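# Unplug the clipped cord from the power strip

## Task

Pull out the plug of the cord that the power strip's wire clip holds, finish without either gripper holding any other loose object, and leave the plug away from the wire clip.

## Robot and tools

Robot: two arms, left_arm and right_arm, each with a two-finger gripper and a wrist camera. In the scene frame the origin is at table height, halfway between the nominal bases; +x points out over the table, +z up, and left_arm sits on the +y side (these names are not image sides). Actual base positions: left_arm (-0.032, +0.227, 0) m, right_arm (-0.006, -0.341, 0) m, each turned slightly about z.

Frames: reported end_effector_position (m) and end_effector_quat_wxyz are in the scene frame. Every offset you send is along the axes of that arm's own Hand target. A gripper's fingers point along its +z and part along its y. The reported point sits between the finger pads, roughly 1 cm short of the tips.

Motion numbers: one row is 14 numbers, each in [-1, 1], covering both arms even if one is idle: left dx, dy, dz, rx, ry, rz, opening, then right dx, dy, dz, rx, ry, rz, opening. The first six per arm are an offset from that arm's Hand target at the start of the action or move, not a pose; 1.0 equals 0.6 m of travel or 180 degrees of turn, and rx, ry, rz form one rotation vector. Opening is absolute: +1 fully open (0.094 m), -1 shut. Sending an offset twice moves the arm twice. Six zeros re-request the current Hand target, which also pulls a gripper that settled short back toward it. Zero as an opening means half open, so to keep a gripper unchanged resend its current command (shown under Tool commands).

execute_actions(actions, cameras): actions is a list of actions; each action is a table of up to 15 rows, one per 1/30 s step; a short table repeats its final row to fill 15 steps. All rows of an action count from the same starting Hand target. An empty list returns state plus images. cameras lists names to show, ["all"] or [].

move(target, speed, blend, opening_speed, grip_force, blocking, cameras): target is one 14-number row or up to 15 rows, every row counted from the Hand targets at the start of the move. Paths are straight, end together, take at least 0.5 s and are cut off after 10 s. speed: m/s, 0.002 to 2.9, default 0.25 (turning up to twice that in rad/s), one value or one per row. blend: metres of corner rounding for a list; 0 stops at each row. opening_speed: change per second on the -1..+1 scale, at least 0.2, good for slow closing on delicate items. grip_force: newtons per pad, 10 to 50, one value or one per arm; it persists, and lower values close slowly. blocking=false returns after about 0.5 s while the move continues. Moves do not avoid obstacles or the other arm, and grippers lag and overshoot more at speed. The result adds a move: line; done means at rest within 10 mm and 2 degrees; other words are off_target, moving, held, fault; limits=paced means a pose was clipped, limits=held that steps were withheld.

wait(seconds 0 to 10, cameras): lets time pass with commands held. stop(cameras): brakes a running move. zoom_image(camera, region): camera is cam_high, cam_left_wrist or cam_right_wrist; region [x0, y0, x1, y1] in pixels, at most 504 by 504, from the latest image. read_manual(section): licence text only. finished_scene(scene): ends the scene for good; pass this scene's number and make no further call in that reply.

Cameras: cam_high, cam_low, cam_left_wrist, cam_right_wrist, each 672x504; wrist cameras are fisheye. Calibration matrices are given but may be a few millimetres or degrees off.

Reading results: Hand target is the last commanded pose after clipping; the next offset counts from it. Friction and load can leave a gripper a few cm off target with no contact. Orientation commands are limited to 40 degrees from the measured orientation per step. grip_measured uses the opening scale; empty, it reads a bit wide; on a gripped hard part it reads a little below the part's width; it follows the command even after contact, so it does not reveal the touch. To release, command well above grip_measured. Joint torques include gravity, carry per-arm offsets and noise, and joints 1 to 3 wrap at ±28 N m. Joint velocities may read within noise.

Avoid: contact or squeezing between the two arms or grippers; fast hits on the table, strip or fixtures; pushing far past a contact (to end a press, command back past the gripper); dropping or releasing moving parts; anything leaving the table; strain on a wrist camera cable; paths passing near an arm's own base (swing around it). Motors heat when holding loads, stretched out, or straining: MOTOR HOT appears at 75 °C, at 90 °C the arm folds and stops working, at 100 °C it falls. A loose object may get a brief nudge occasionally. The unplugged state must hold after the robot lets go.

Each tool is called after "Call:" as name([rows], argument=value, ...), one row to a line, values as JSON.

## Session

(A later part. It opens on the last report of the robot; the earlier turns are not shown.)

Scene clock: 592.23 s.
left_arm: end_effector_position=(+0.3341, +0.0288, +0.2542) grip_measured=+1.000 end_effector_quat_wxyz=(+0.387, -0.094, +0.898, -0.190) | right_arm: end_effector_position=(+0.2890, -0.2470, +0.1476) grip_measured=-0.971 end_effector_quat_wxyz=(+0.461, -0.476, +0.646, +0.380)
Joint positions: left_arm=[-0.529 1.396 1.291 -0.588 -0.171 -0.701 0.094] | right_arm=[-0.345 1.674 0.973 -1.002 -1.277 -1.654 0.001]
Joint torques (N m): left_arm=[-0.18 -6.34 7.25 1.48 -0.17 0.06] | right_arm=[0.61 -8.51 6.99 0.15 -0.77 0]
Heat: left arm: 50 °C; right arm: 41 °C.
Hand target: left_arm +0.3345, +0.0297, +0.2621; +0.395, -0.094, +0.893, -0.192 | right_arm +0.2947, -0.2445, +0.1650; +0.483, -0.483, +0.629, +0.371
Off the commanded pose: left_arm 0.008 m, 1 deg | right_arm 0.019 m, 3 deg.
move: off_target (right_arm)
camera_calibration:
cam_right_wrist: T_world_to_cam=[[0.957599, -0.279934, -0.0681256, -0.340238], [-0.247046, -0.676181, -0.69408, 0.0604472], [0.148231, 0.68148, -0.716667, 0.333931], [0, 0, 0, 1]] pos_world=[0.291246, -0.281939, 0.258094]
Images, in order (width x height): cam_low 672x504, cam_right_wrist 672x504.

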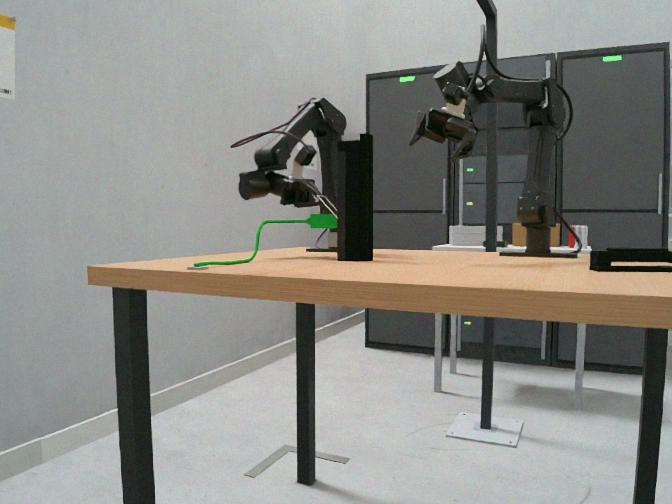

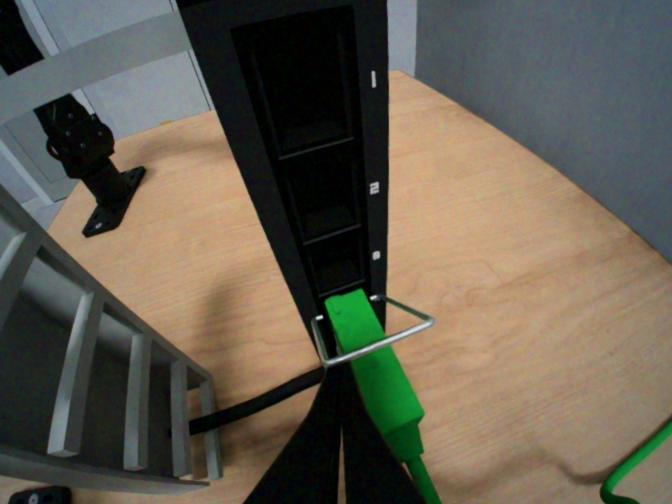

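Call:
move(target=[0,0,0,0,0,0,1, -0.02155,0.00798,0.02506,0,0,0,-0.98], speed=0.05, cameras=["cam_right_wrist", "cam_low"])

Call:
zoom_image(camera="cam_low", region=[250, 160, 390, 280])

Scene clock: 602.03 s.
left_arm: end_effector_position=(+0.3341, +0.0288, +0.2542) grip_measured=+1.000 end_effector_quat_wxyz=(+0.387, -0.094, +0.898, -0.190) | right_arm: end_effector_position=(+0.2999, -0.2309, +0.1655) grip_measured=-0.971 end_effector_quat_wxyz=(+0.473, -0.483, +0.640, +0.365)
Joint positions: left_arm=[-0.529 1.396 1.291 -0.588 -0.171 -0.701 0.094] | right_arm=[-0.275 1.581 0.949 -0.777 -1.277 -1.391 0.001]
Joint torques (N m): left_arm=[-0.01 -6.31 7.32 1.53 -0.15 0.14] | right_arm=[0.62 -8.14 4.37 0.58 -0.75 0.11]
Heat: left arm: 50 °C; right arm: 41 °C.
Hand target: left_arm +0.3345, +0.0297, +0.2621; +0.395, -0.094, +0.893, -0.192 | right_arm +0.2947, -0.2260, +0.1737; +0.483, -0.483, +0.629, +0.371
Off the commanded pose: left_arm 0.008 m, 1 deg | right_arm 0.011 m, 2 deg.
move: off_target (right_arm)
camera_calibration:
cam_right_wrist: T_world_to_cam=[[0.957507, -0.287214, -0.0262246, -0.353598], [-0.223383, -0.681037, -0.697344, 0.0787786], [0.182427, 0.67357, -0.716257, 0.321964], [0, 0, 0, 1]] pos_world=[0.297435, -0.264773, 0.276272]
Images, in order (width x height): cam_low 672x504, cam_right_wrist 672x504.

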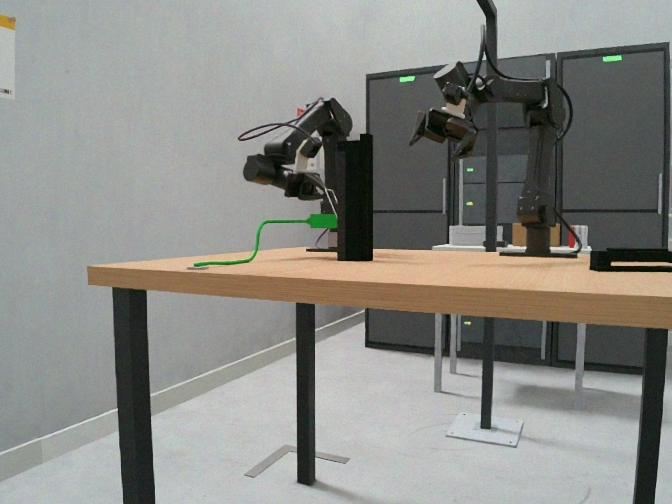

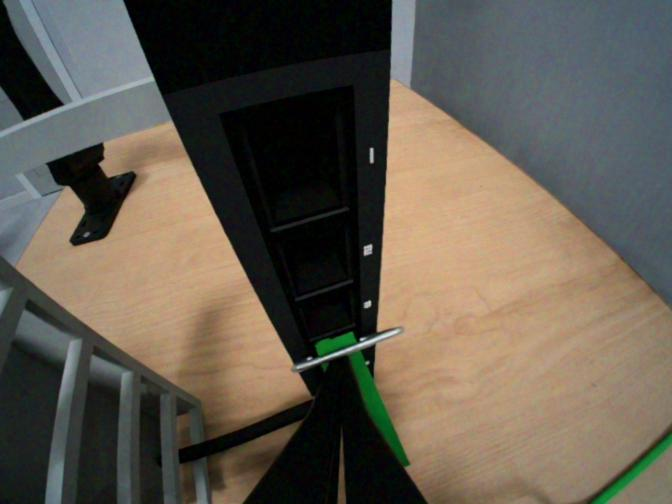

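Scaled by 3.600 from the camera's 672x504 image, which has a finer 960x720 frame.

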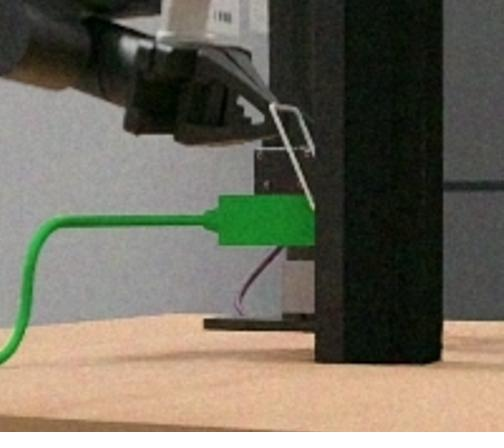

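Call:
move(target=[0,0,0,0,0,0,1, -0.01513,0.00733,0.02428,0,0,0,-0.98], speed=0.04, cameras=["cam_right_wrist", "cam_low"])

Call:
zoom_image(camera="cam_low", region=[250, 160, 390, 280])

Scene clock: 640.40 s.
left_arm: end_effector_position=(+0.3341, +0.0288, +0.2542) grip_measured=+1.000 end_effector_quat_wxyz=(+0.387, -0.094, +0.898, -0.190) | right_arm: end_effector_position=(+0.3007, -0.2130, +0.1730) grip_measured=-0.971 end_effector_quat_wxyz=(+0.477, -0.481, +0.637, +0.367)
Joint positions: left_arm=[-0.529 1.396 1.291 -0.588 -0.171 -0.701 0.094] | right_arm=[-0.211 1.509 0.885 -0.56 -1.269 -1.158 0.001]
Joint torques (N m): left_arm=[-0.28 -6.53 7.46 1.48 -0.14 0.05] | right_arm=[0.55 -7.69 4.6 0.93 -0.6 0.05]
Motor temperatures (°C): left_arm=[25 29 51 36 27 27 24] | right_arm=[25 34 40 32 29 23 25]
Heat: left arm: 51 °C; right arm: 40 °C.
Hand target: left_arm +0.3345, +0.0297, +0.2621; +0.395, -0.094, +0.893, -0.192 | right_arm +0.2946, -0.2090, +0.1787; +0.483, -0.483, +0.629, +0.371
Off the commanded pose: left_arm 0.008 m, 1 deg | right_arm 0.009 m, 1 deg.
move: done
camera_calibration:
cam_right_wrist: T_world_to_cam=[[0.956856, -0.28946, -0.0252885, -0.349345], [-0.222163, -0.672737, -0.70574, 0.0992295], [0.187271, 0.680909, -0.70802, 0.313832], [0, 0, 0, 1]] pos_world=[0.297547, -0.248058, 0.283395]
Images, in order (width x height): cam_low 672x504, cam_right_wrist 672x504.

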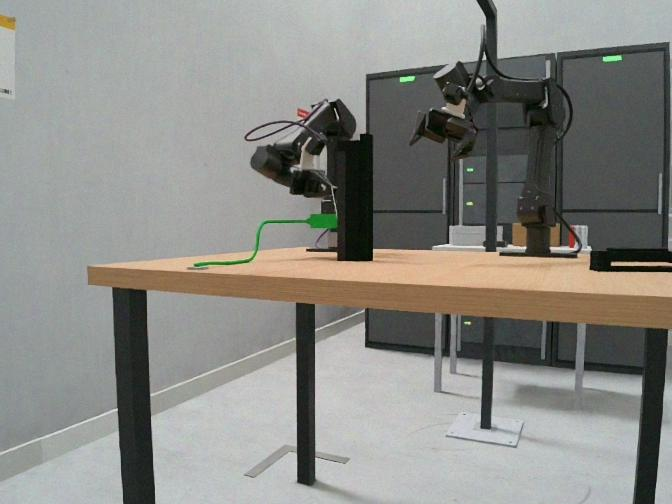

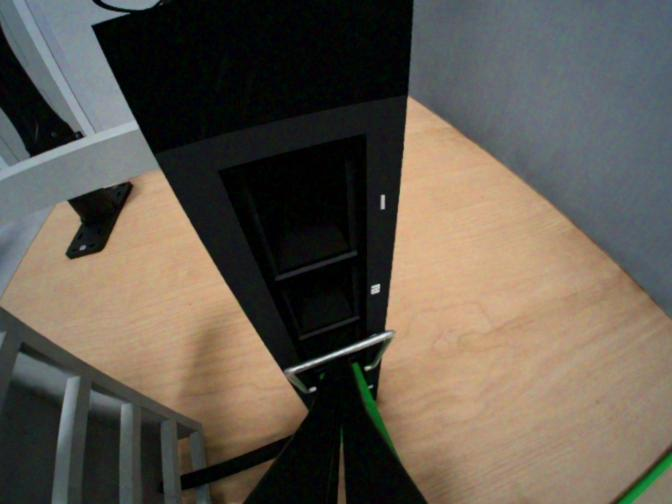

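Scaled by 3.600 from the camera's 672x504 image, which has a finer 960x720 frame.

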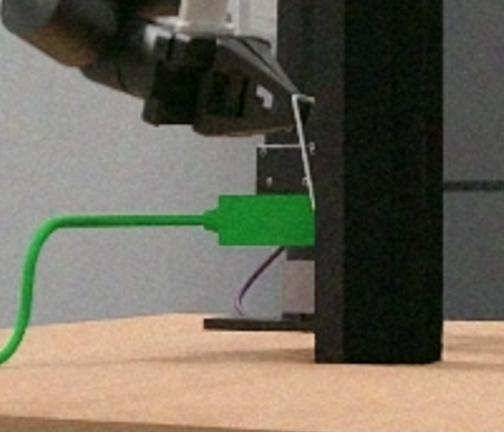

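Call:
move([
  [0,0,0,0,0,0,1, 0.01413,-0.0013,-0.00122,0,0,0,-0.98],
  [0,0,0,0,0,0,1, 0.02557,-0.01783,-0.09538,0,0,0,-0.98],
], speed=0.06, cameras=["cam_right_wrist", "cam_low", "cam_high"])

Call:
zoom_image(camera="cam_low", region=[250, 160, 390, 280])

Scene clock: 649.90 s.
left_arm: end_effector_position=(+0.3341, +0.0288, +0.2542) grip_measured=+1.000 end_effector_quat_wxyz=(+0.387, -0.094, +0.898, -0.190) | right_arm: end_effector_position=(+0.2834, -0.2658, +0.1736) grip_measured=-0.971 end_effector_quat_wxyz=(+0.474, -0.483, +0.634, +0.375)
Joint positions: left_arm=[-0.529 1.396 1.291 -0.588 -0.171 -0.701 0.094] | right_arm=[-0.423 1.707 1.089 -1.338 -1.276 -1.953 0.001]
Joint torques (N m): left_arm=[0.05 -6.22 7.27 1.56 -0.16 0.07] | right_arm=[-0.44 -5.33 7.34 -0.36 -0.55 -0.16]
Heat: left arm: 51 °C; right arm: 40 °C.
Hand target: left_arm +0.3345, +0.0297, +0.2621; +0.395, -0.094, +0.893, -0.192 | right_arm +0.2898, -0.2690, +0.1787; +0.483, -0.483, +0.629, +0.371
Off the commanded pose: left_arm 0.008 m, 1 deg | right_arm 0.009 m, 1 deg.
move: done
camera_calibration:
cam_right_wrist: T_world_to_cam=[[0.961053, -0.27425, -0.0341129, -0.343763], [-0.216499, -0.670401, -0.709712, 0.0599797], [0.171769, 0.689456, -0.703666, 0.359473], [0, 0, 0, 1]] pos_world=[0.281614, -0.301907, 0.28379]
Images, in order (width x height): cam_high 672x504, cam_low 672x504, cam_right_wrist 672x504.

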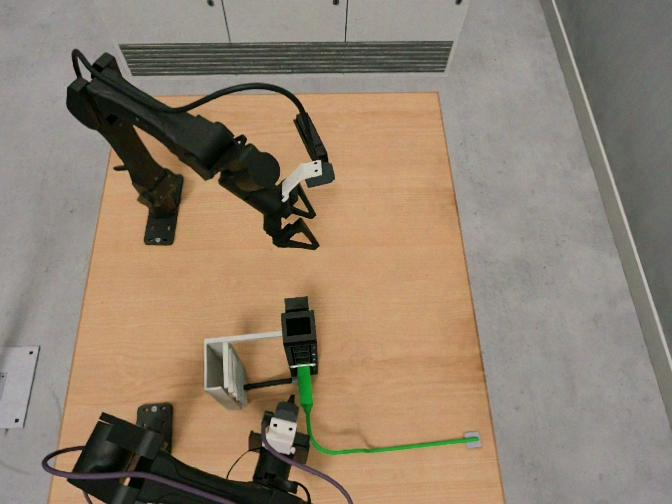

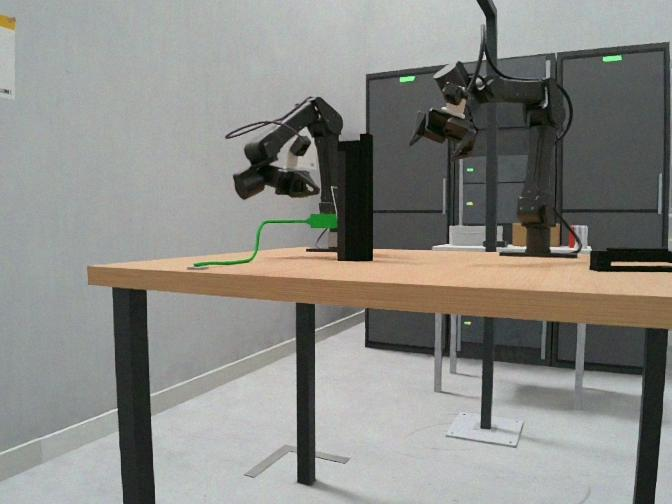

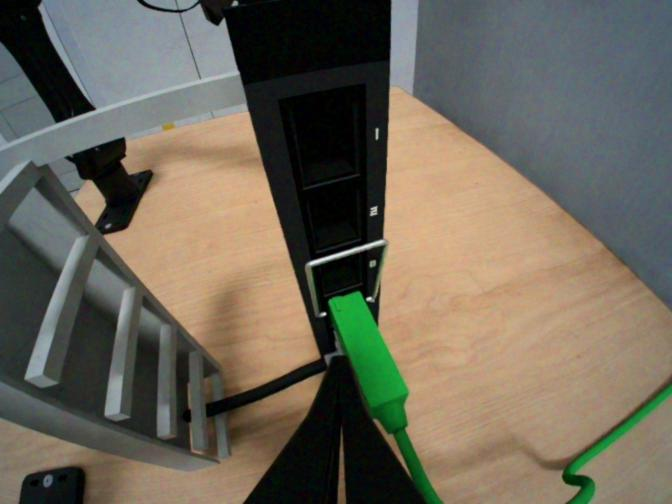

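Scaled by 3.600 from the camera's 672x504 image, which has a finer 960x720 frame.

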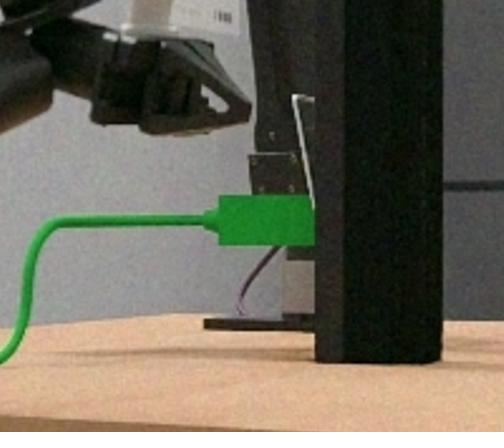

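Call:
zoom_image(camera="cam_right_wrist", region=[260, 220, 480, 440])

Call:
zoom_image(camera="cam_high", region=[250, 290, 370, 470])

Scaled by 2.291 from the camera's 672x504 image, which has a finer 960x720 frame.

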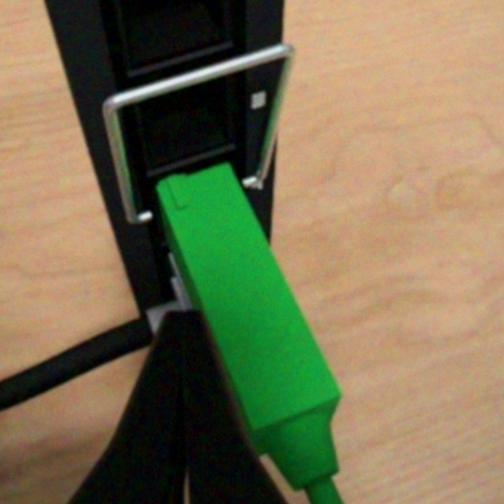

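Scaled by 2.800 from the camera's 672x504 image, which has a finer 960x720 frame.

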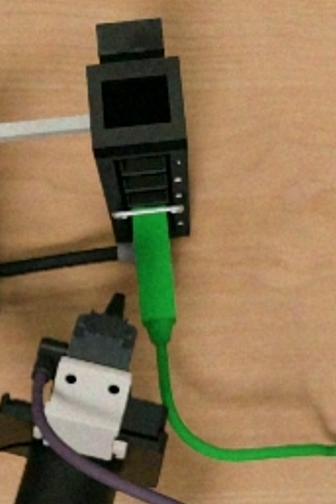

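Call:
move([
  [0,0,0,0,0,0,1, -0.1213,0.04208,-0.13527,0.1741,0.1348,0.0905,0.1],
  [0,0,0,0,0,0,1, -0.11632,-0.01483,-0.15387,0.22364,0.35234,0.26621,0.1],
  [0,0,0,0,0,0,1, -0.09052,-0.04273,-0.12135,0.4942,0.1008,0.7749,0.1],
], speed=0.3, blend=0.03, cameras=["all"])

Scene clock: 717.47 s.
left_arm: end_effector_position=(+0.3341, +0.0288, +0.2542) grip_measured=+1.000 end_effector_quat_wxyz=(+0.387, -0.094, +0.898, -0.190) | right_arm: end_effector_position=(+0.2953, -0.3277, +0.2435) grip_measured=+0.097 end_effector_quat_wxyz=(+0.020, +0.680, +0.721, +0.132)
Joint positions: left_arm=[-0.529 1.396 1.291 -0.588 -0.171 -0.701 0.094] | right_arm=[-0.123 1.572 1.755 -1.551 -0.177 1.467 0.052]
Joint torques (N m): left_arm=[-0.1 -6.45 7.46 1.53 -0.21 0.06] | right_arm=[-0.58 -4.82 8.17 0.6 -0.09 0.05]
Heat: left arm: 51 °C; right arm: 43 °C.
Hand target: left_arm +0.3345, +0.0297, +0.2621; +0.395, -0.094, +0.893, -0.192 | right_arm +0.3000, -0.3301, +0.2498; -0.064, +0.683, +0.725, +0.060
Off the commanded pose: left_arm 0.008 m, 1 deg | right_arm 0.008 m, 13 deg.
joint sent to its limit (right arm) — joint 4 (wrist pitch), lower limit. The joint targets are off in orientation, not in position.
move: off_target (right_arm)
camera_calibration:
cam_right_wrist: T_world_to_cam=[[-0.979793, -0.0205523, -0.198957, 0.32667], [-0.139561, 0.782795, 0.606427, 0.203632], [0.143279, 0.62194, -0.769846, 0.451677], [0, 0, 0, 1]] pos_world=[0.283772, -0.433604, 0.289226]

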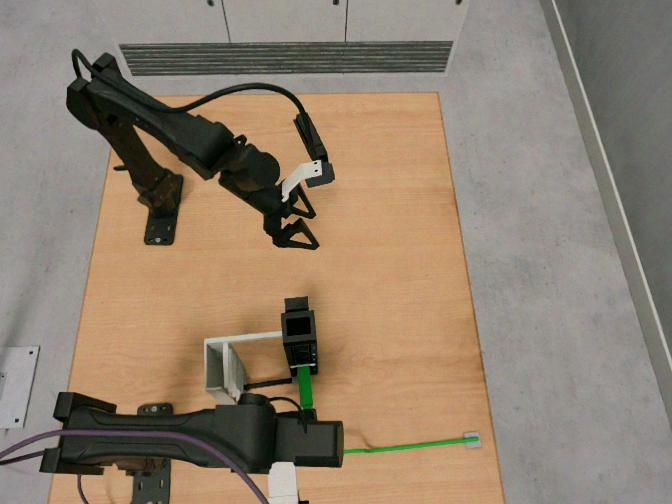

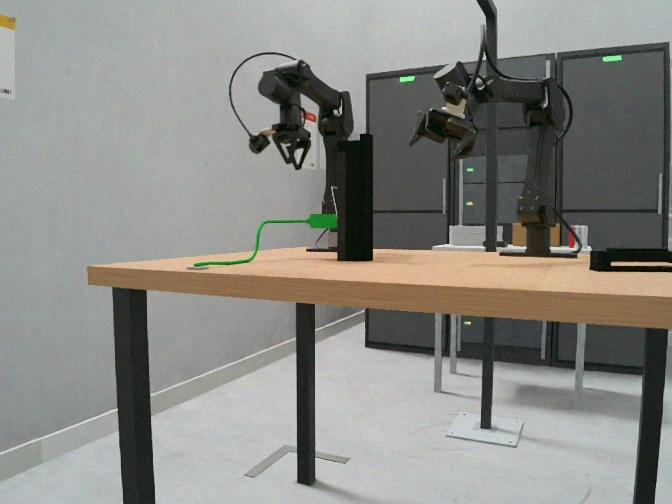

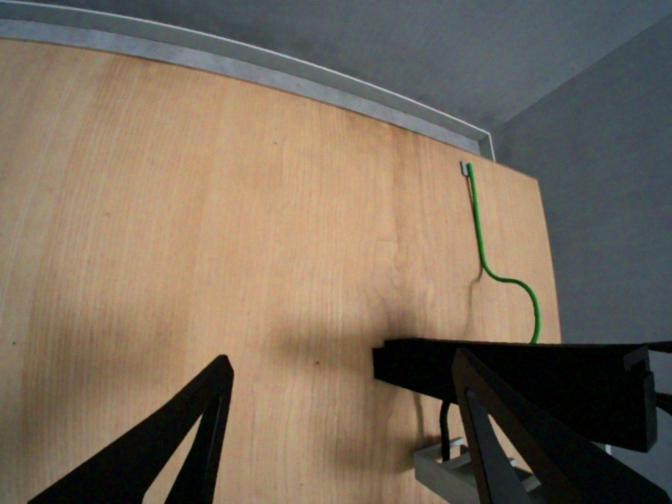

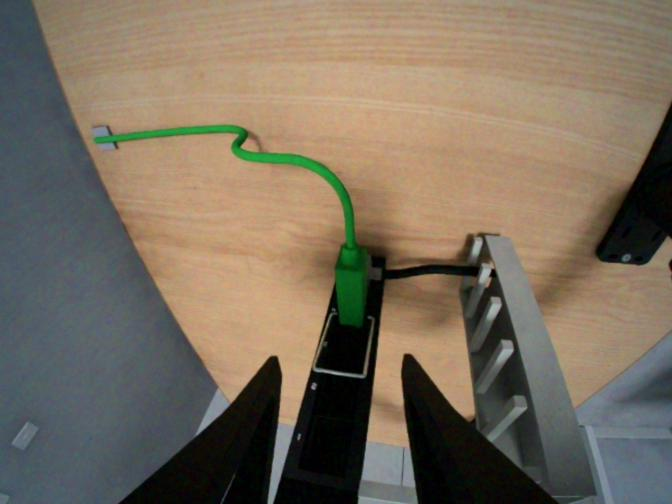

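Call:
move(target=[0,0,0,0,0,0,1, 0.07722,0.0244,0.13038,0,0,0,0.1], speed=0.12, cameras=["cam_right_wrist", "cam_low", "cam_high"])

Scene clock: 728.13 s.
left_arm: end_effector_position=(+0.3341, +0.0288, +0.2542) grip_measured=+1.000 end_effector_quat_wxyz=(+0.387, -0.094, +0.898, -0.190) | right_arm: end_effector_position=(+0.3121, -0.2710, +0.1862) grip_measured=+0.097 end_effector_quat_wxyz=(-0.059, +0.679, +0.728, +0.067)
Joint positions: left_arm=[-0.529 1.396 1.291 -0.588 -0.171 -0.701 0.094] | right_arm=[0.058 1.77 1.755 -1.53 -0.177 1.619 0.052]
Joint torques (N m): left_arm=[-0.12 -6.54 7.32 1.56 -0.15 0.03] | right_arm=[0.36 -6.83 4.75 0.34 -0.04 0.07]
Heat: left arm: 51 °C; right arm: 43 °C.
Hand target: left_arm +0.3345, +0.0297, +0.2621; +0.395, -0.094, +0.893, -0.192 | right_arm +0.3110, -0.2700, +0.1809; -0.064, +0.683, +0.726, +0.060
Off the commanded pose: left_arm 0.008 m, 1 deg | right_arm 0.006 m, 1 deg.
move: done
camera_calibration:
cam_right_wrist: T_world_to_cam=[[-0.998752, -0.0498807, 0.00242404, 0.293287], [-0.0370512, 0.772667, 0.63373, 0.156554], [-0.0334839, 0.632849, -0.773551, 0.428687], [0, 0, 0, 1]] pos_world=[0.313076, -0.377629, 0.231687]
Images, in order (width x height): cam_high 672x504, cam_low 672x504, cam_right_wrist 672x504.

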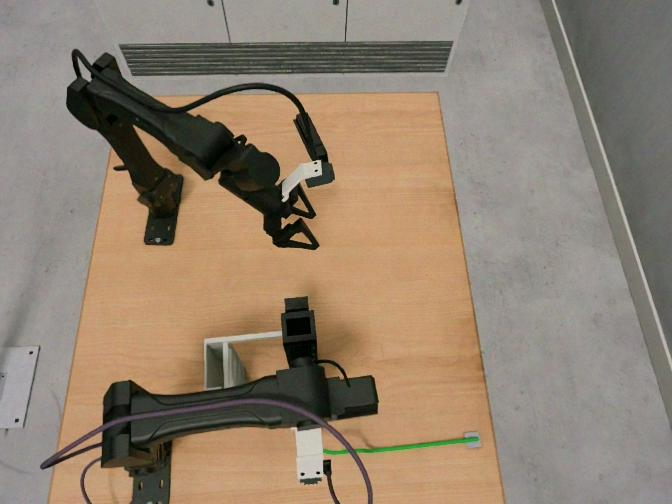

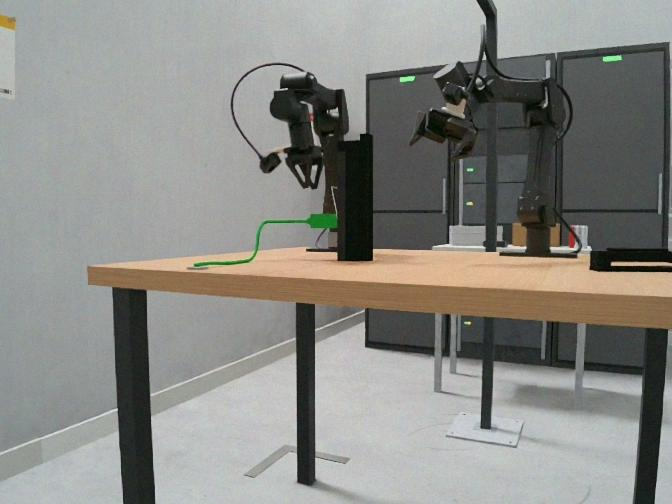

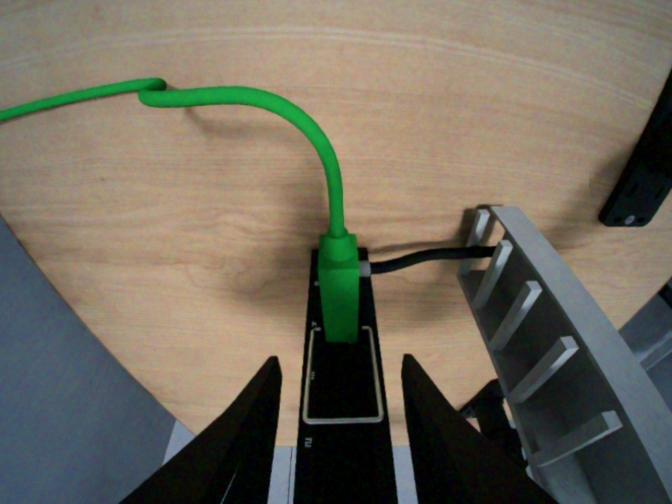

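Call:
zoom_image(camera="cam_right_wrist", region=[240, 200, 440, 440])

Scaled by 2.100 from the camera's 672x504 image, which has a finer 960x720 frame.

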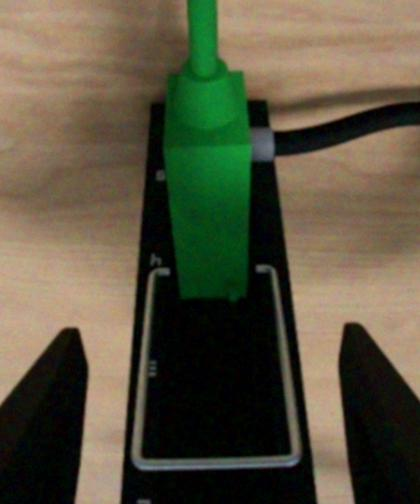

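Call:
move(target=[0,0,0,0,0,0,1, 0.01655,0.00548,0.13983,0,0,0,0.1], speed=0.1, cameras=["cam_right_wrist", "cam_low"])

Call:
zoom_image(camera="cam_low", region=[250, 160, 390, 280])

Call:
zoom_image(camera="cam_right_wrist", region=[240, 200, 440, 440])

Scene clock: 765.90 s.
left_arm: end_effector_position=(+0.3341, +0.0288, +0.2542) grip_measured=+1.000 end_effector_quat_wxyz=(+0.387, -0.094, +0.898, -0.190) | right_arm: end_effector_position=(+0.3160, -0.2464, +0.1077) grip_measured=+0.097 end_effector_quat_wxyz=(-0.058, +0.680, +0.728, +0.070)
Joint positions: left_arm=[-0.529 1.396 1.291 -0.588 -0.171 -0.701 0.094] | right_arm=[0.13 1.77 1.441 -1.197 -0.177 1.695 0.052]
Joint torques (N m): left_arm=[0.03 -6.34 7.41 1.52 -0.15 0.07] | right_arm=[0.46 -6.86 4.7 0.42 -0.02 0.11]
Heat: left arm: 51 °C; right arm: 40 °C.
Hand target: left_arm +0.3345, +0.0297, +0.2621; +0.395, -0.094, +0.893, -0.192 | right_arm +0.3127, -0.2456, +0.1000; -0.064, +0.683, +0.725, +0.060
Off the commanded pose: left_arm 0.008 m, 1 deg | right_arm 0.008 m, 1 deg.
move: done
camera_calibration:
cam_right_wrist: T_world_to_cam=[[-0.998861, -0.0476593, -0.0021842, 0.299732], [-0.038159, 0.770595, 0.636182, 0.186993], [-0.0286368, 0.635541, -0.771536, 0.351366], [0, 0, 0, 1]] pos_world=[0.316589, -0.353118, 0.152784]
Images, in order (width x height): cam_low 672x504, cam_right_wrist 672x504.

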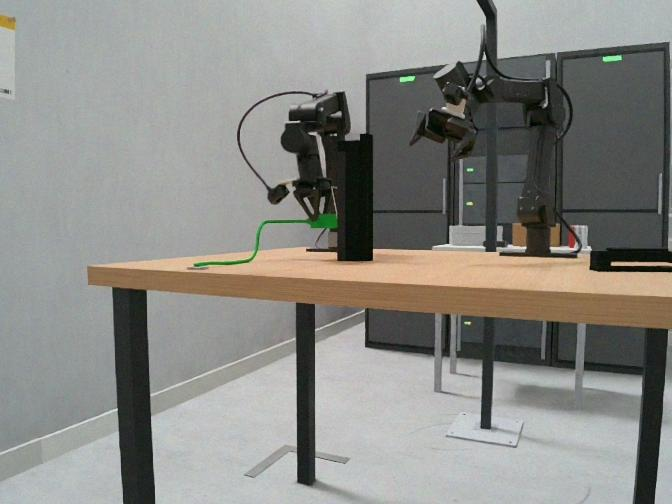

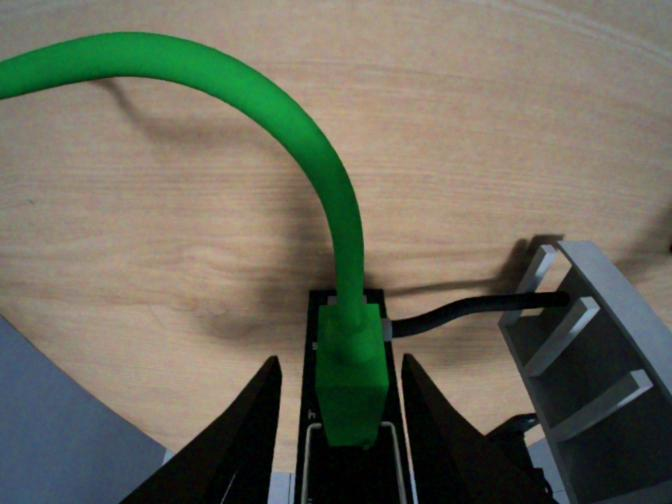

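Scaled by 3.600 from the camera's 672x504 image, which has a finer 960x720 frame.

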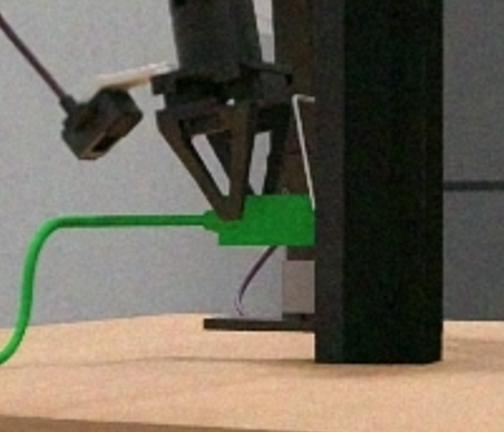

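Scaled by 2.100 from the camera's 672x504 image, which has a finer 960x720 frame.

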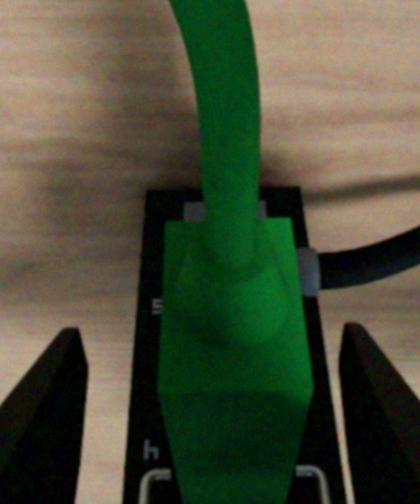

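Call:
move(target=[0,0,0,0,0,0,1, 0.0059,-0.00537,0.01068,0,0,0,0.1], speed=0.05, cameras=["cam_right_wrist"])

Call:
zoom_image(camera="cam_right_wrist", region=[240, 264, 440, 504])

Scene clock: 778.77 s.
left_arm: end_effector_position=(+0.3341, +0.0288, +0.2542) grip_measured=+1.000 end_effector_quat_wxyz=(+0.387, -0.094, +0.898, -0.190) | right_arm: end_effector_position=(+0.3130, -0.2421, +0.1000) grip_measured=+0.097 end_effector_quat_wxyz=(-0.060, +0.680, +0.727, +0.068)
Joint positions: left_arm=[-0.529 1.396 1.291 -0.588 -0.171 -0.701 0.094] | right_arm=[0.144 1.77 1.411 -1.17 -0.177 1.71 0.052]
Joint torques (N m): left_arm=[0.03 -6.04 7.25 1.46 -0.21 0.08] | right_arm=[0.54 -7.39 4.59 0.41 -0.01 0.07]
Heat: left arm: 51 °C; right arm: 40 °C.
Hand target: left_arm +0.3345, +0.0297, +0.2621; +0.395, -0.094, +0.893, -0.192 | right_arm +0.3092, -0.2411, +0.0943; -0.064, +0.683, +0.726, +0.060
Off the commanded pose: left_arm 0.008 m, 1 deg | right_arm 0.007 m, 1 deg.
move: done
camera_calibration:
cam_right_wrist: T_world_to_cam=[[-0.998879, -0.0471796, 0.00389985, 0.296402], [-0.0339317, 0.770966, 0.635972, 0.187298], [-0.0330115, 0.635126, -0.771703, 0.343872], [0, 0, 0, 1]] pos_world=[0.313777, -0.348818, 0.145095]
Images, in order (width x height): cam_right_wrist 672x504.

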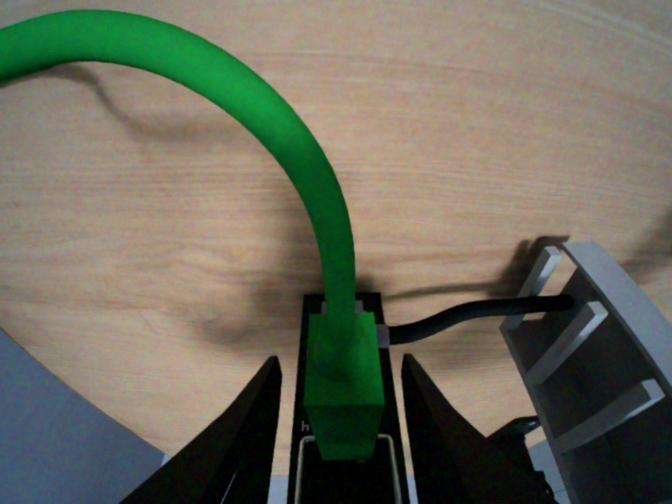

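Scaled by 2.100 from the camera's 672x504 image, which has a finer 960x720 frame.

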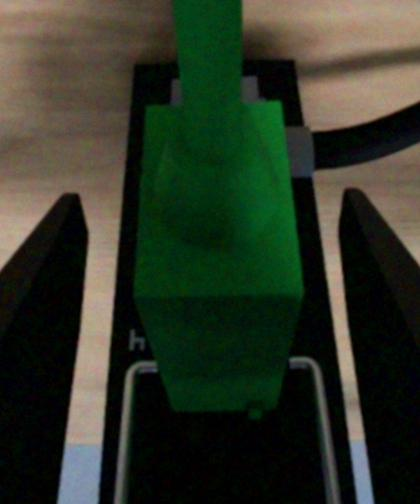

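Call:
move(target=[0,0,0,0,0,0,1, 0,0,0,0,0,0,-0.7], opening_speed=0.4, cameras=["cam_right_wrist", "cam_low"])

Scene clock: 784.87 s.
left_arm: end_effector_position=(+0.3341, +0.0288, +0.2542) grip_measured=+1.000 end_effector_quat_wxyz=(+0.387, -0.094, +0.898, -0.190) | right_arm: end_effector_position=(+0.3121, -0.2422, +0.0999) grip_measured=-0.481 end_effector_quat_wxyz=(-0.061, +0.680, +0.727, +0.066)
Joint positions: left_arm=[-0.529 1.396 1.291 -0.588 -0.171 -0.701 0.094] | right_arm=[0.144 1.77 1.411 -1.174 -0.177 1.71 0.024]
Joint torques (N m): left_arm=[0.03 -6.63 7.32 1.54 -0.17 0.07] | right_arm=[0.55 -7.39 4.57 0.45 -0.02 0.09]
Heat: left arm: 51 °C; right arm: 40 °C.
Hand target: left_arm +0.3345, +0.0297, +0.2621; +0.395, -0.094, +0.893, -0.192 | right_arm +0.3092, -0.2411, +0.0943; -0.064, +0.683, +0.726, +0.060
Off the commanded pose: left_arm 0.008 m, 1 deg | right_arm 0.006 m, 1 deg.
move: done
camera_calibration:
cam_right_wrist: T_world_to_cam=[[-0.998877, -0.0467418, 0.00780622, 0.295176], [-0.0311345, 0.771479, 0.635492, 0.186654], [-0.0357264, 0.634535, -0.772068, 0.344688], [0, 0, 0, 1]] pos_world=[0.31297, -0.348919, 0.145201]
Images, in order (width x height): cam_low 672x504, cam_right_wrist 672x504.

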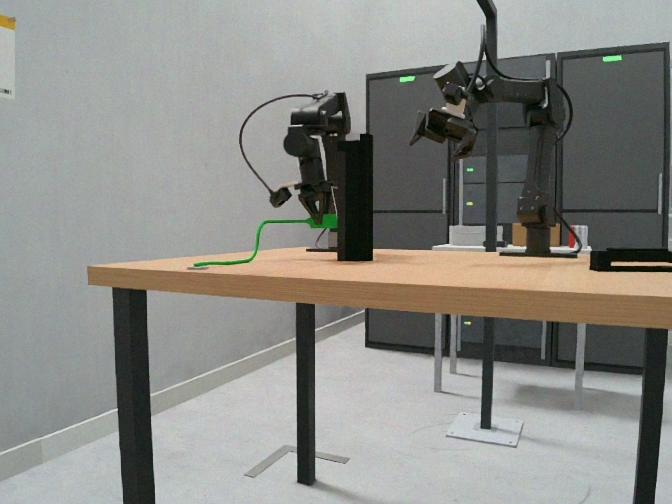

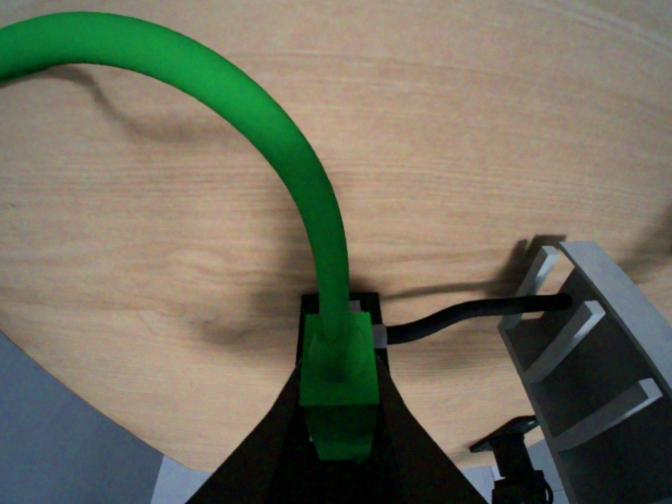

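Call:
move(target=[0,0,0,0,0,0,1, -0.02378,0,-0.00927,0,0,0,-0.7], speed=0.03, cameras=["cam_right_wrist", "cam_low"])

Call:
zoom_image(camera="cam_low", region=[250, 160, 390, 280])

Scene clock: 792.27 s.
left_arm: end_effector_position=(+0.3341, +0.0288, +0.2542) grip_measured=+1.000 end_effector_quat_wxyz=(+0.387, -0.094, +0.898, -0.190) | right_arm: end_effector_position=(+0.3122, -0.2430, +0.0998) grip_measured=-0.482 end_effector_quat_wxyz=(-0.068, +0.677, +0.729, +0.072)
Joint positions: left_arm=[-0.529 1.396 1.291 -0.588 -0.171 -0.701 0.094] | right_arm=[0.133 1.77 1.408 -1.173 -0.194 1.691 0.024]
Joint torques (N m): left_arm=[-0.16 -6.42 7.25 1.52 -0.16 0.11] | right_arm=[-2 -7.91 5.07 0.21 0.11 -0.18]
Heat: left arm: 51 °C; right arm: 39 °C.
Hand target: left_arm +0.3345, +0.0297, +0.2621; +0.395, -0.094, +0.893, -0.192 | right_arm +0.3102, -0.2561, +0.0973; -0.064, +0.683, +0.726, +0.060
Off the commanded pose: left_arm 0.008 m, 1 deg | right_arm 0.014 m, 2 deg.
move: off_target (right_arm)
camera_calibration:
cam_right_wrist: T_world_to_cam=[[-0.998465, -0.0548238, 0.0078351, 0.29324], [-0.036671, 0.760511, 0.648289, 0.185082], [-0.0415004, 0.647007, -0.761354, 0.34887], [0, 0, 0, 1]] pos_world=[0.314056, -0.350402, 0.143329]
Images, in order (width x height): cam_low 672x504, cam_right_wrist 672x504.

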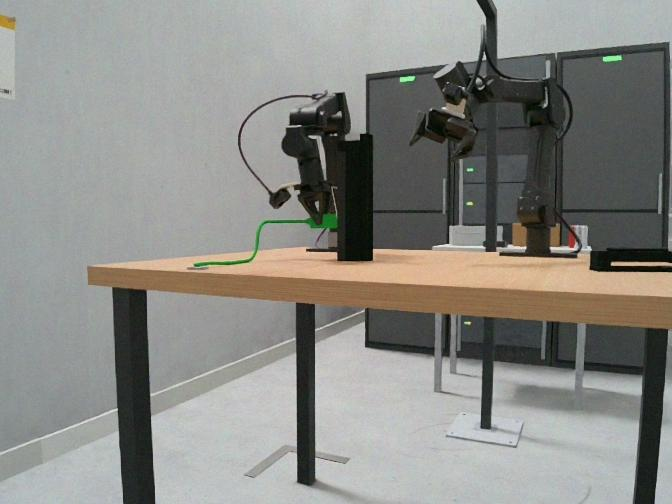

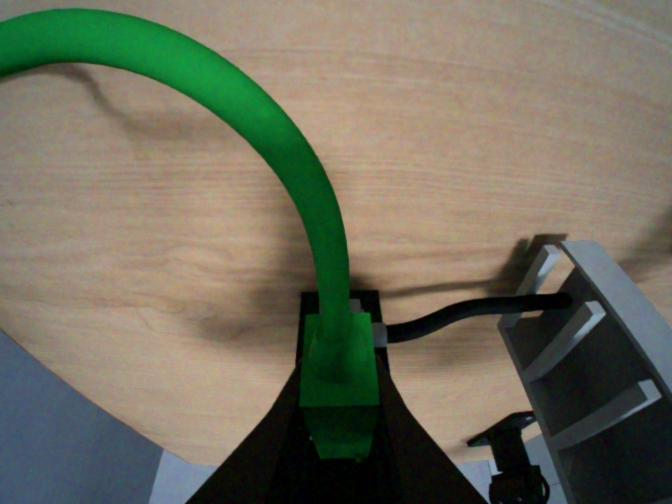

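Scaled by 3.600 from the camera's 672x504 image, which has a finer 960x720 frame.

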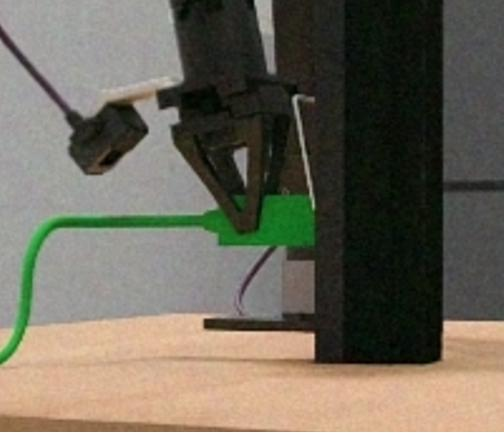

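Call:
move(target=[0,0,0,0,0,0,1, -0.02461,0,-0.00434,0,0,0,-0.7], speed=0.03, cameras=["cam_right_wrist", "cam_low"])

Call:
zoom_image(camera="cam_low", region=[250, 160, 390, 280])

Scene clock: 795.73 s.
left_arm: end_effector_position=(+0.3341, +0.0288, +0.2542) grip_measured=+1.000 end_effector_quat_wxyz=(+0.387, -0.094, +0.898, -0.190) | right_arm: end_effector_position=(+0.3120, -0.2439, +0.0997) grip_measured=-0.482 end_effector_quat_wxyz=(-0.085, +0.672, +0.731, +0.086)
Joint positions: left_arm=[-0.529 1.396 1.291 -0.588 -0.171 -0.701 0.094] | right_arm=[0.106 1.77 1.401 -1.17 -0.24 1.655 0.024]
Joint torques (N m): left_arm=[-0.17 -6.49 7.23 1.53 -0.13 0.03] | right_arm=[-3.28 -8.13 5.39 0.1 0.52 -0.27]
Heat: left arm: 51 °C; right arm: 40 °C.
Hand target: left_arm +0.3345, +0.0297, +0.2621; +0.395, -0.094, +0.893, -0.192 | right_arm +0.3111, -0.2711, +0.0973; -0.064, +0.683, +0.726, +0.060
Off the commanded pose: left_arm 0.008 m, 1 deg | right_arm 0.027 m, 4 deg.
move: off_target (right_arm)
camera_calibration:
cam_right_wrist: T_world_to_cam=[[-0.997813, -0.0653809, 0.00976603, 0.290002], [-0.0411815, 0.730341, 0.68184, 0.17658], [-0.0517119, 0.679947, -0.731436, 0.357575], [0, 0, 0, 1]] pos_world=[0.31513, -0.353135, 0.138311]
Images, in order (width x height): cam_low 672x504, cam_right_wrist 672x504.

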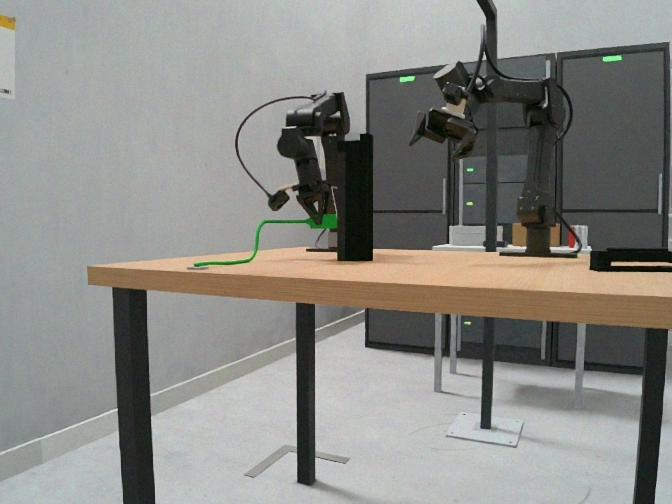

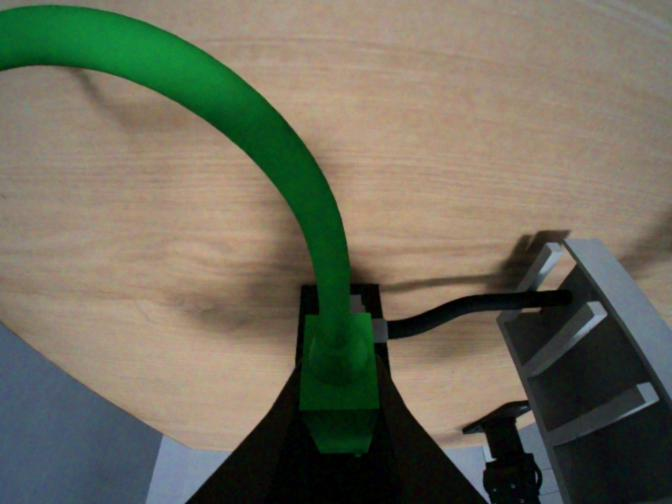

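Scaled by 3.600 from the camera's 672x504 image, which has a finer 960x720 frame.

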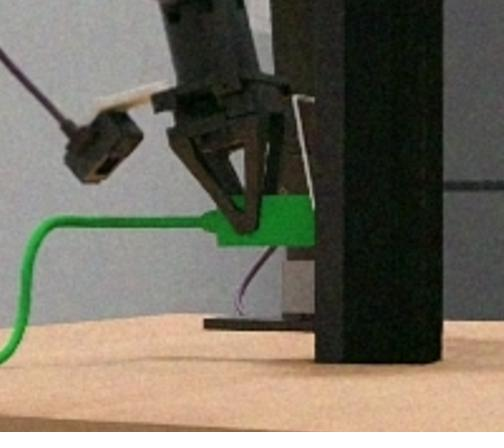

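Call:
move(target=[0,0,0,0,0,0,1, -0.01641,0,-0.0029,0,0,0,-0.7], speed=0.03, cameras=["cam_low"])

Call:
zoom_image(camera="cam_low", region=[250, 160, 390, 280])

Scene clock: 799.77 s.
left_arm: end_effector_position=(+0.3341, +0.0288, +0.2542) grip_measured=+1.000 end_effector_quat_wxyz=(+0.387, -0.094, +0.898, -0.190) | right_arm: end_effector_position=(+0.3122, -0.2443, +0.0998) grip_measured=-0.482 end_effector_quat_wxyz=(-0.097, +0.668, +0.731, +0.097)
Joint positions: left_arm=[-0.529 1.396 1.291 -0.588 -0.171 -0.701 0.094] | right_arm=[0.087 1.771 1.397 -1.168 -0.274 1.629 0.024]
Joint torques (N m): left_arm=[-0.24 -6.37 7.45 1.53 -0.14 0.09] | right_arm=[-4.03 -8.29 5.7 -0.01 0.8 -0.3]
Heat: left arm: 51 °C; right arm: 39 °C.
Hand target: left_arm +0.3345, +0.0297, +0.2621; +0.395, -0.094, +0.893, -0.192 | right_arm +0.3117, -0.2811, +0.0972; -0.064, +0.683, +0.725, +0.060
Off the commanded pose: left_arm 0.008 m, 1 deg | right_arm 0.037 m, 6 deg.
move: off_target (right_arm)
Images, in order (width x height): cam_low 672x504.

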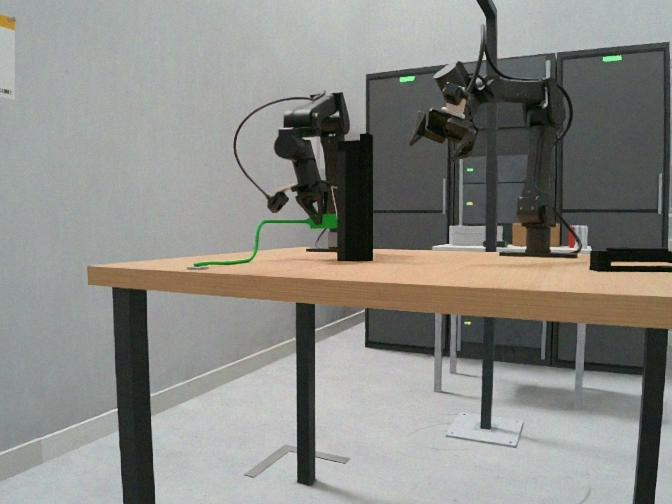

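Scaled by 3.600 from the camera's 672x504 image, which has a finer 960x720 frame.

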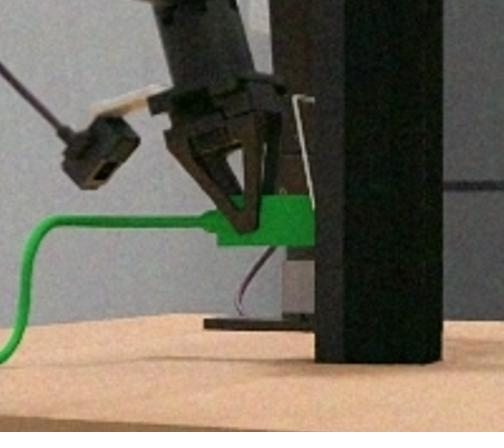

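Call:
move(target=[0,0,0,0,0,0,1, -0.03282,0,-0.0058,0,0,0,-0.7], speed=0.03, cameras=["cam_low", "cam_right_wrist"])

Call:
zoom_image(camera="cam_low", region=[250, 160, 390, 280])

Scene clock: 805.20 s.
left_arm: end_effector_position=(+0.3341, +0.0288, +0.2542) grip_measured=+1.000 end_effector_quat_wxyz=(+0.387, -0.094, +0.898, -0.190) | right_arm: end_effector_position=(+0.3133, -0.2454, +0.1010) grip_measured=-0.483 end_effector_quat_wxyz=(-0.119, +0.659, +0.733, +0.118)
Joint positions: left_arm=[-0.529 1.396 1.291 -0.588 -0.171 -0.701 0.094] | right_arm=[0.05 1.778 1.397 -1.172 -0.337 1.575 0.024]
Joint torques (N m): left_arm=[0.08 -6.45 7.27 1.49 -0.16 0.08] | right_arm=[-5.63 -8.9 5.97 -0.16 1.33 -0.31]
Heat: left arm: 51 °C; right arm: 40 °C.
Hand target: left_arm +0.3345, +0.0297, +0.2621; +0.395, -0.094, +0.893, -0.192 | right_arm +0.3129, -0.3010, +0.0973; -0.064, +0.683, +0.726, +0.060
Off the commanded pose: left_arm 0.008 m, 1 deg | right_arm 0.056 m, 10 deg.
move: off_target (right_arm)
camera_calibration:
cam_right_wrist: T_world_to_cam=[[-0.995981, -0.0892813, 0.00707559, 0.284958], [-0.0539769, 0.661426, 0.748065, 0.157192], [-0.0714682, 0.744677, -0.663587, 0.374767], [0, 0, 0, 1]] pos_world=[0.319082, -0.35761, 0.129084]
Images, in order (width x height): cam_low 672x504, cam_right_wrist 672x504.

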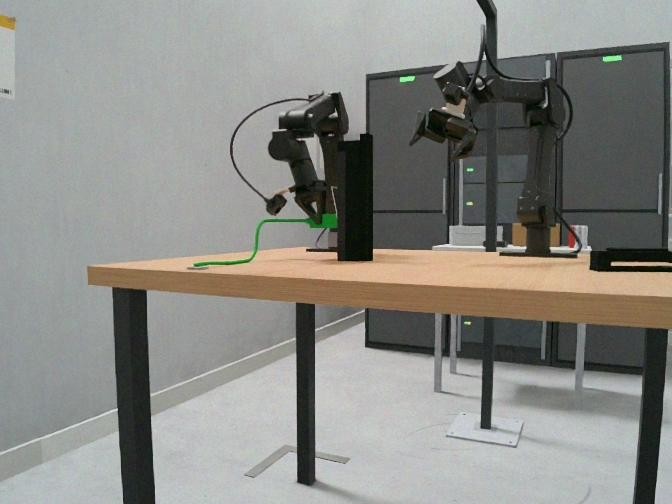

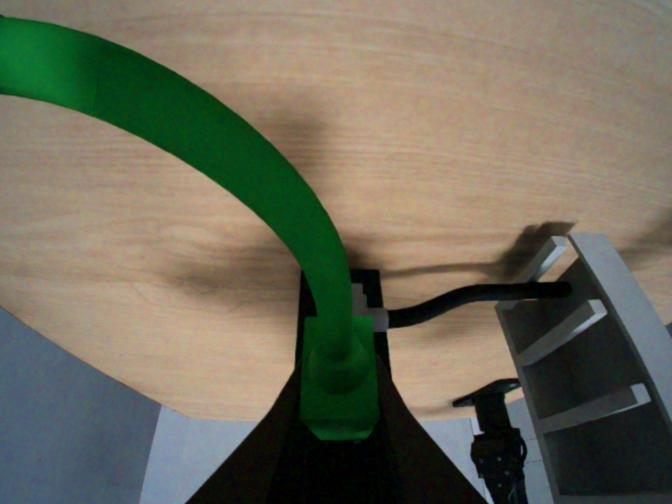

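Scaled by 3.600 from the camera's 672x504 image, which has a finer 960x720 frame.

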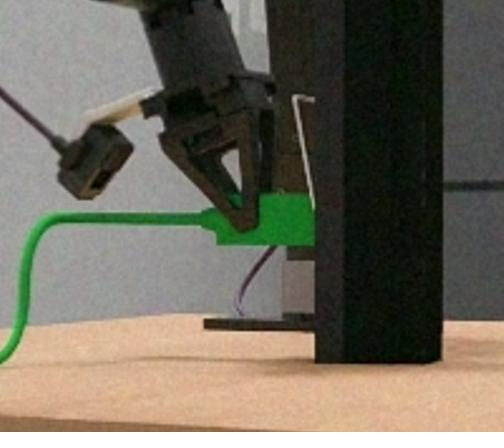

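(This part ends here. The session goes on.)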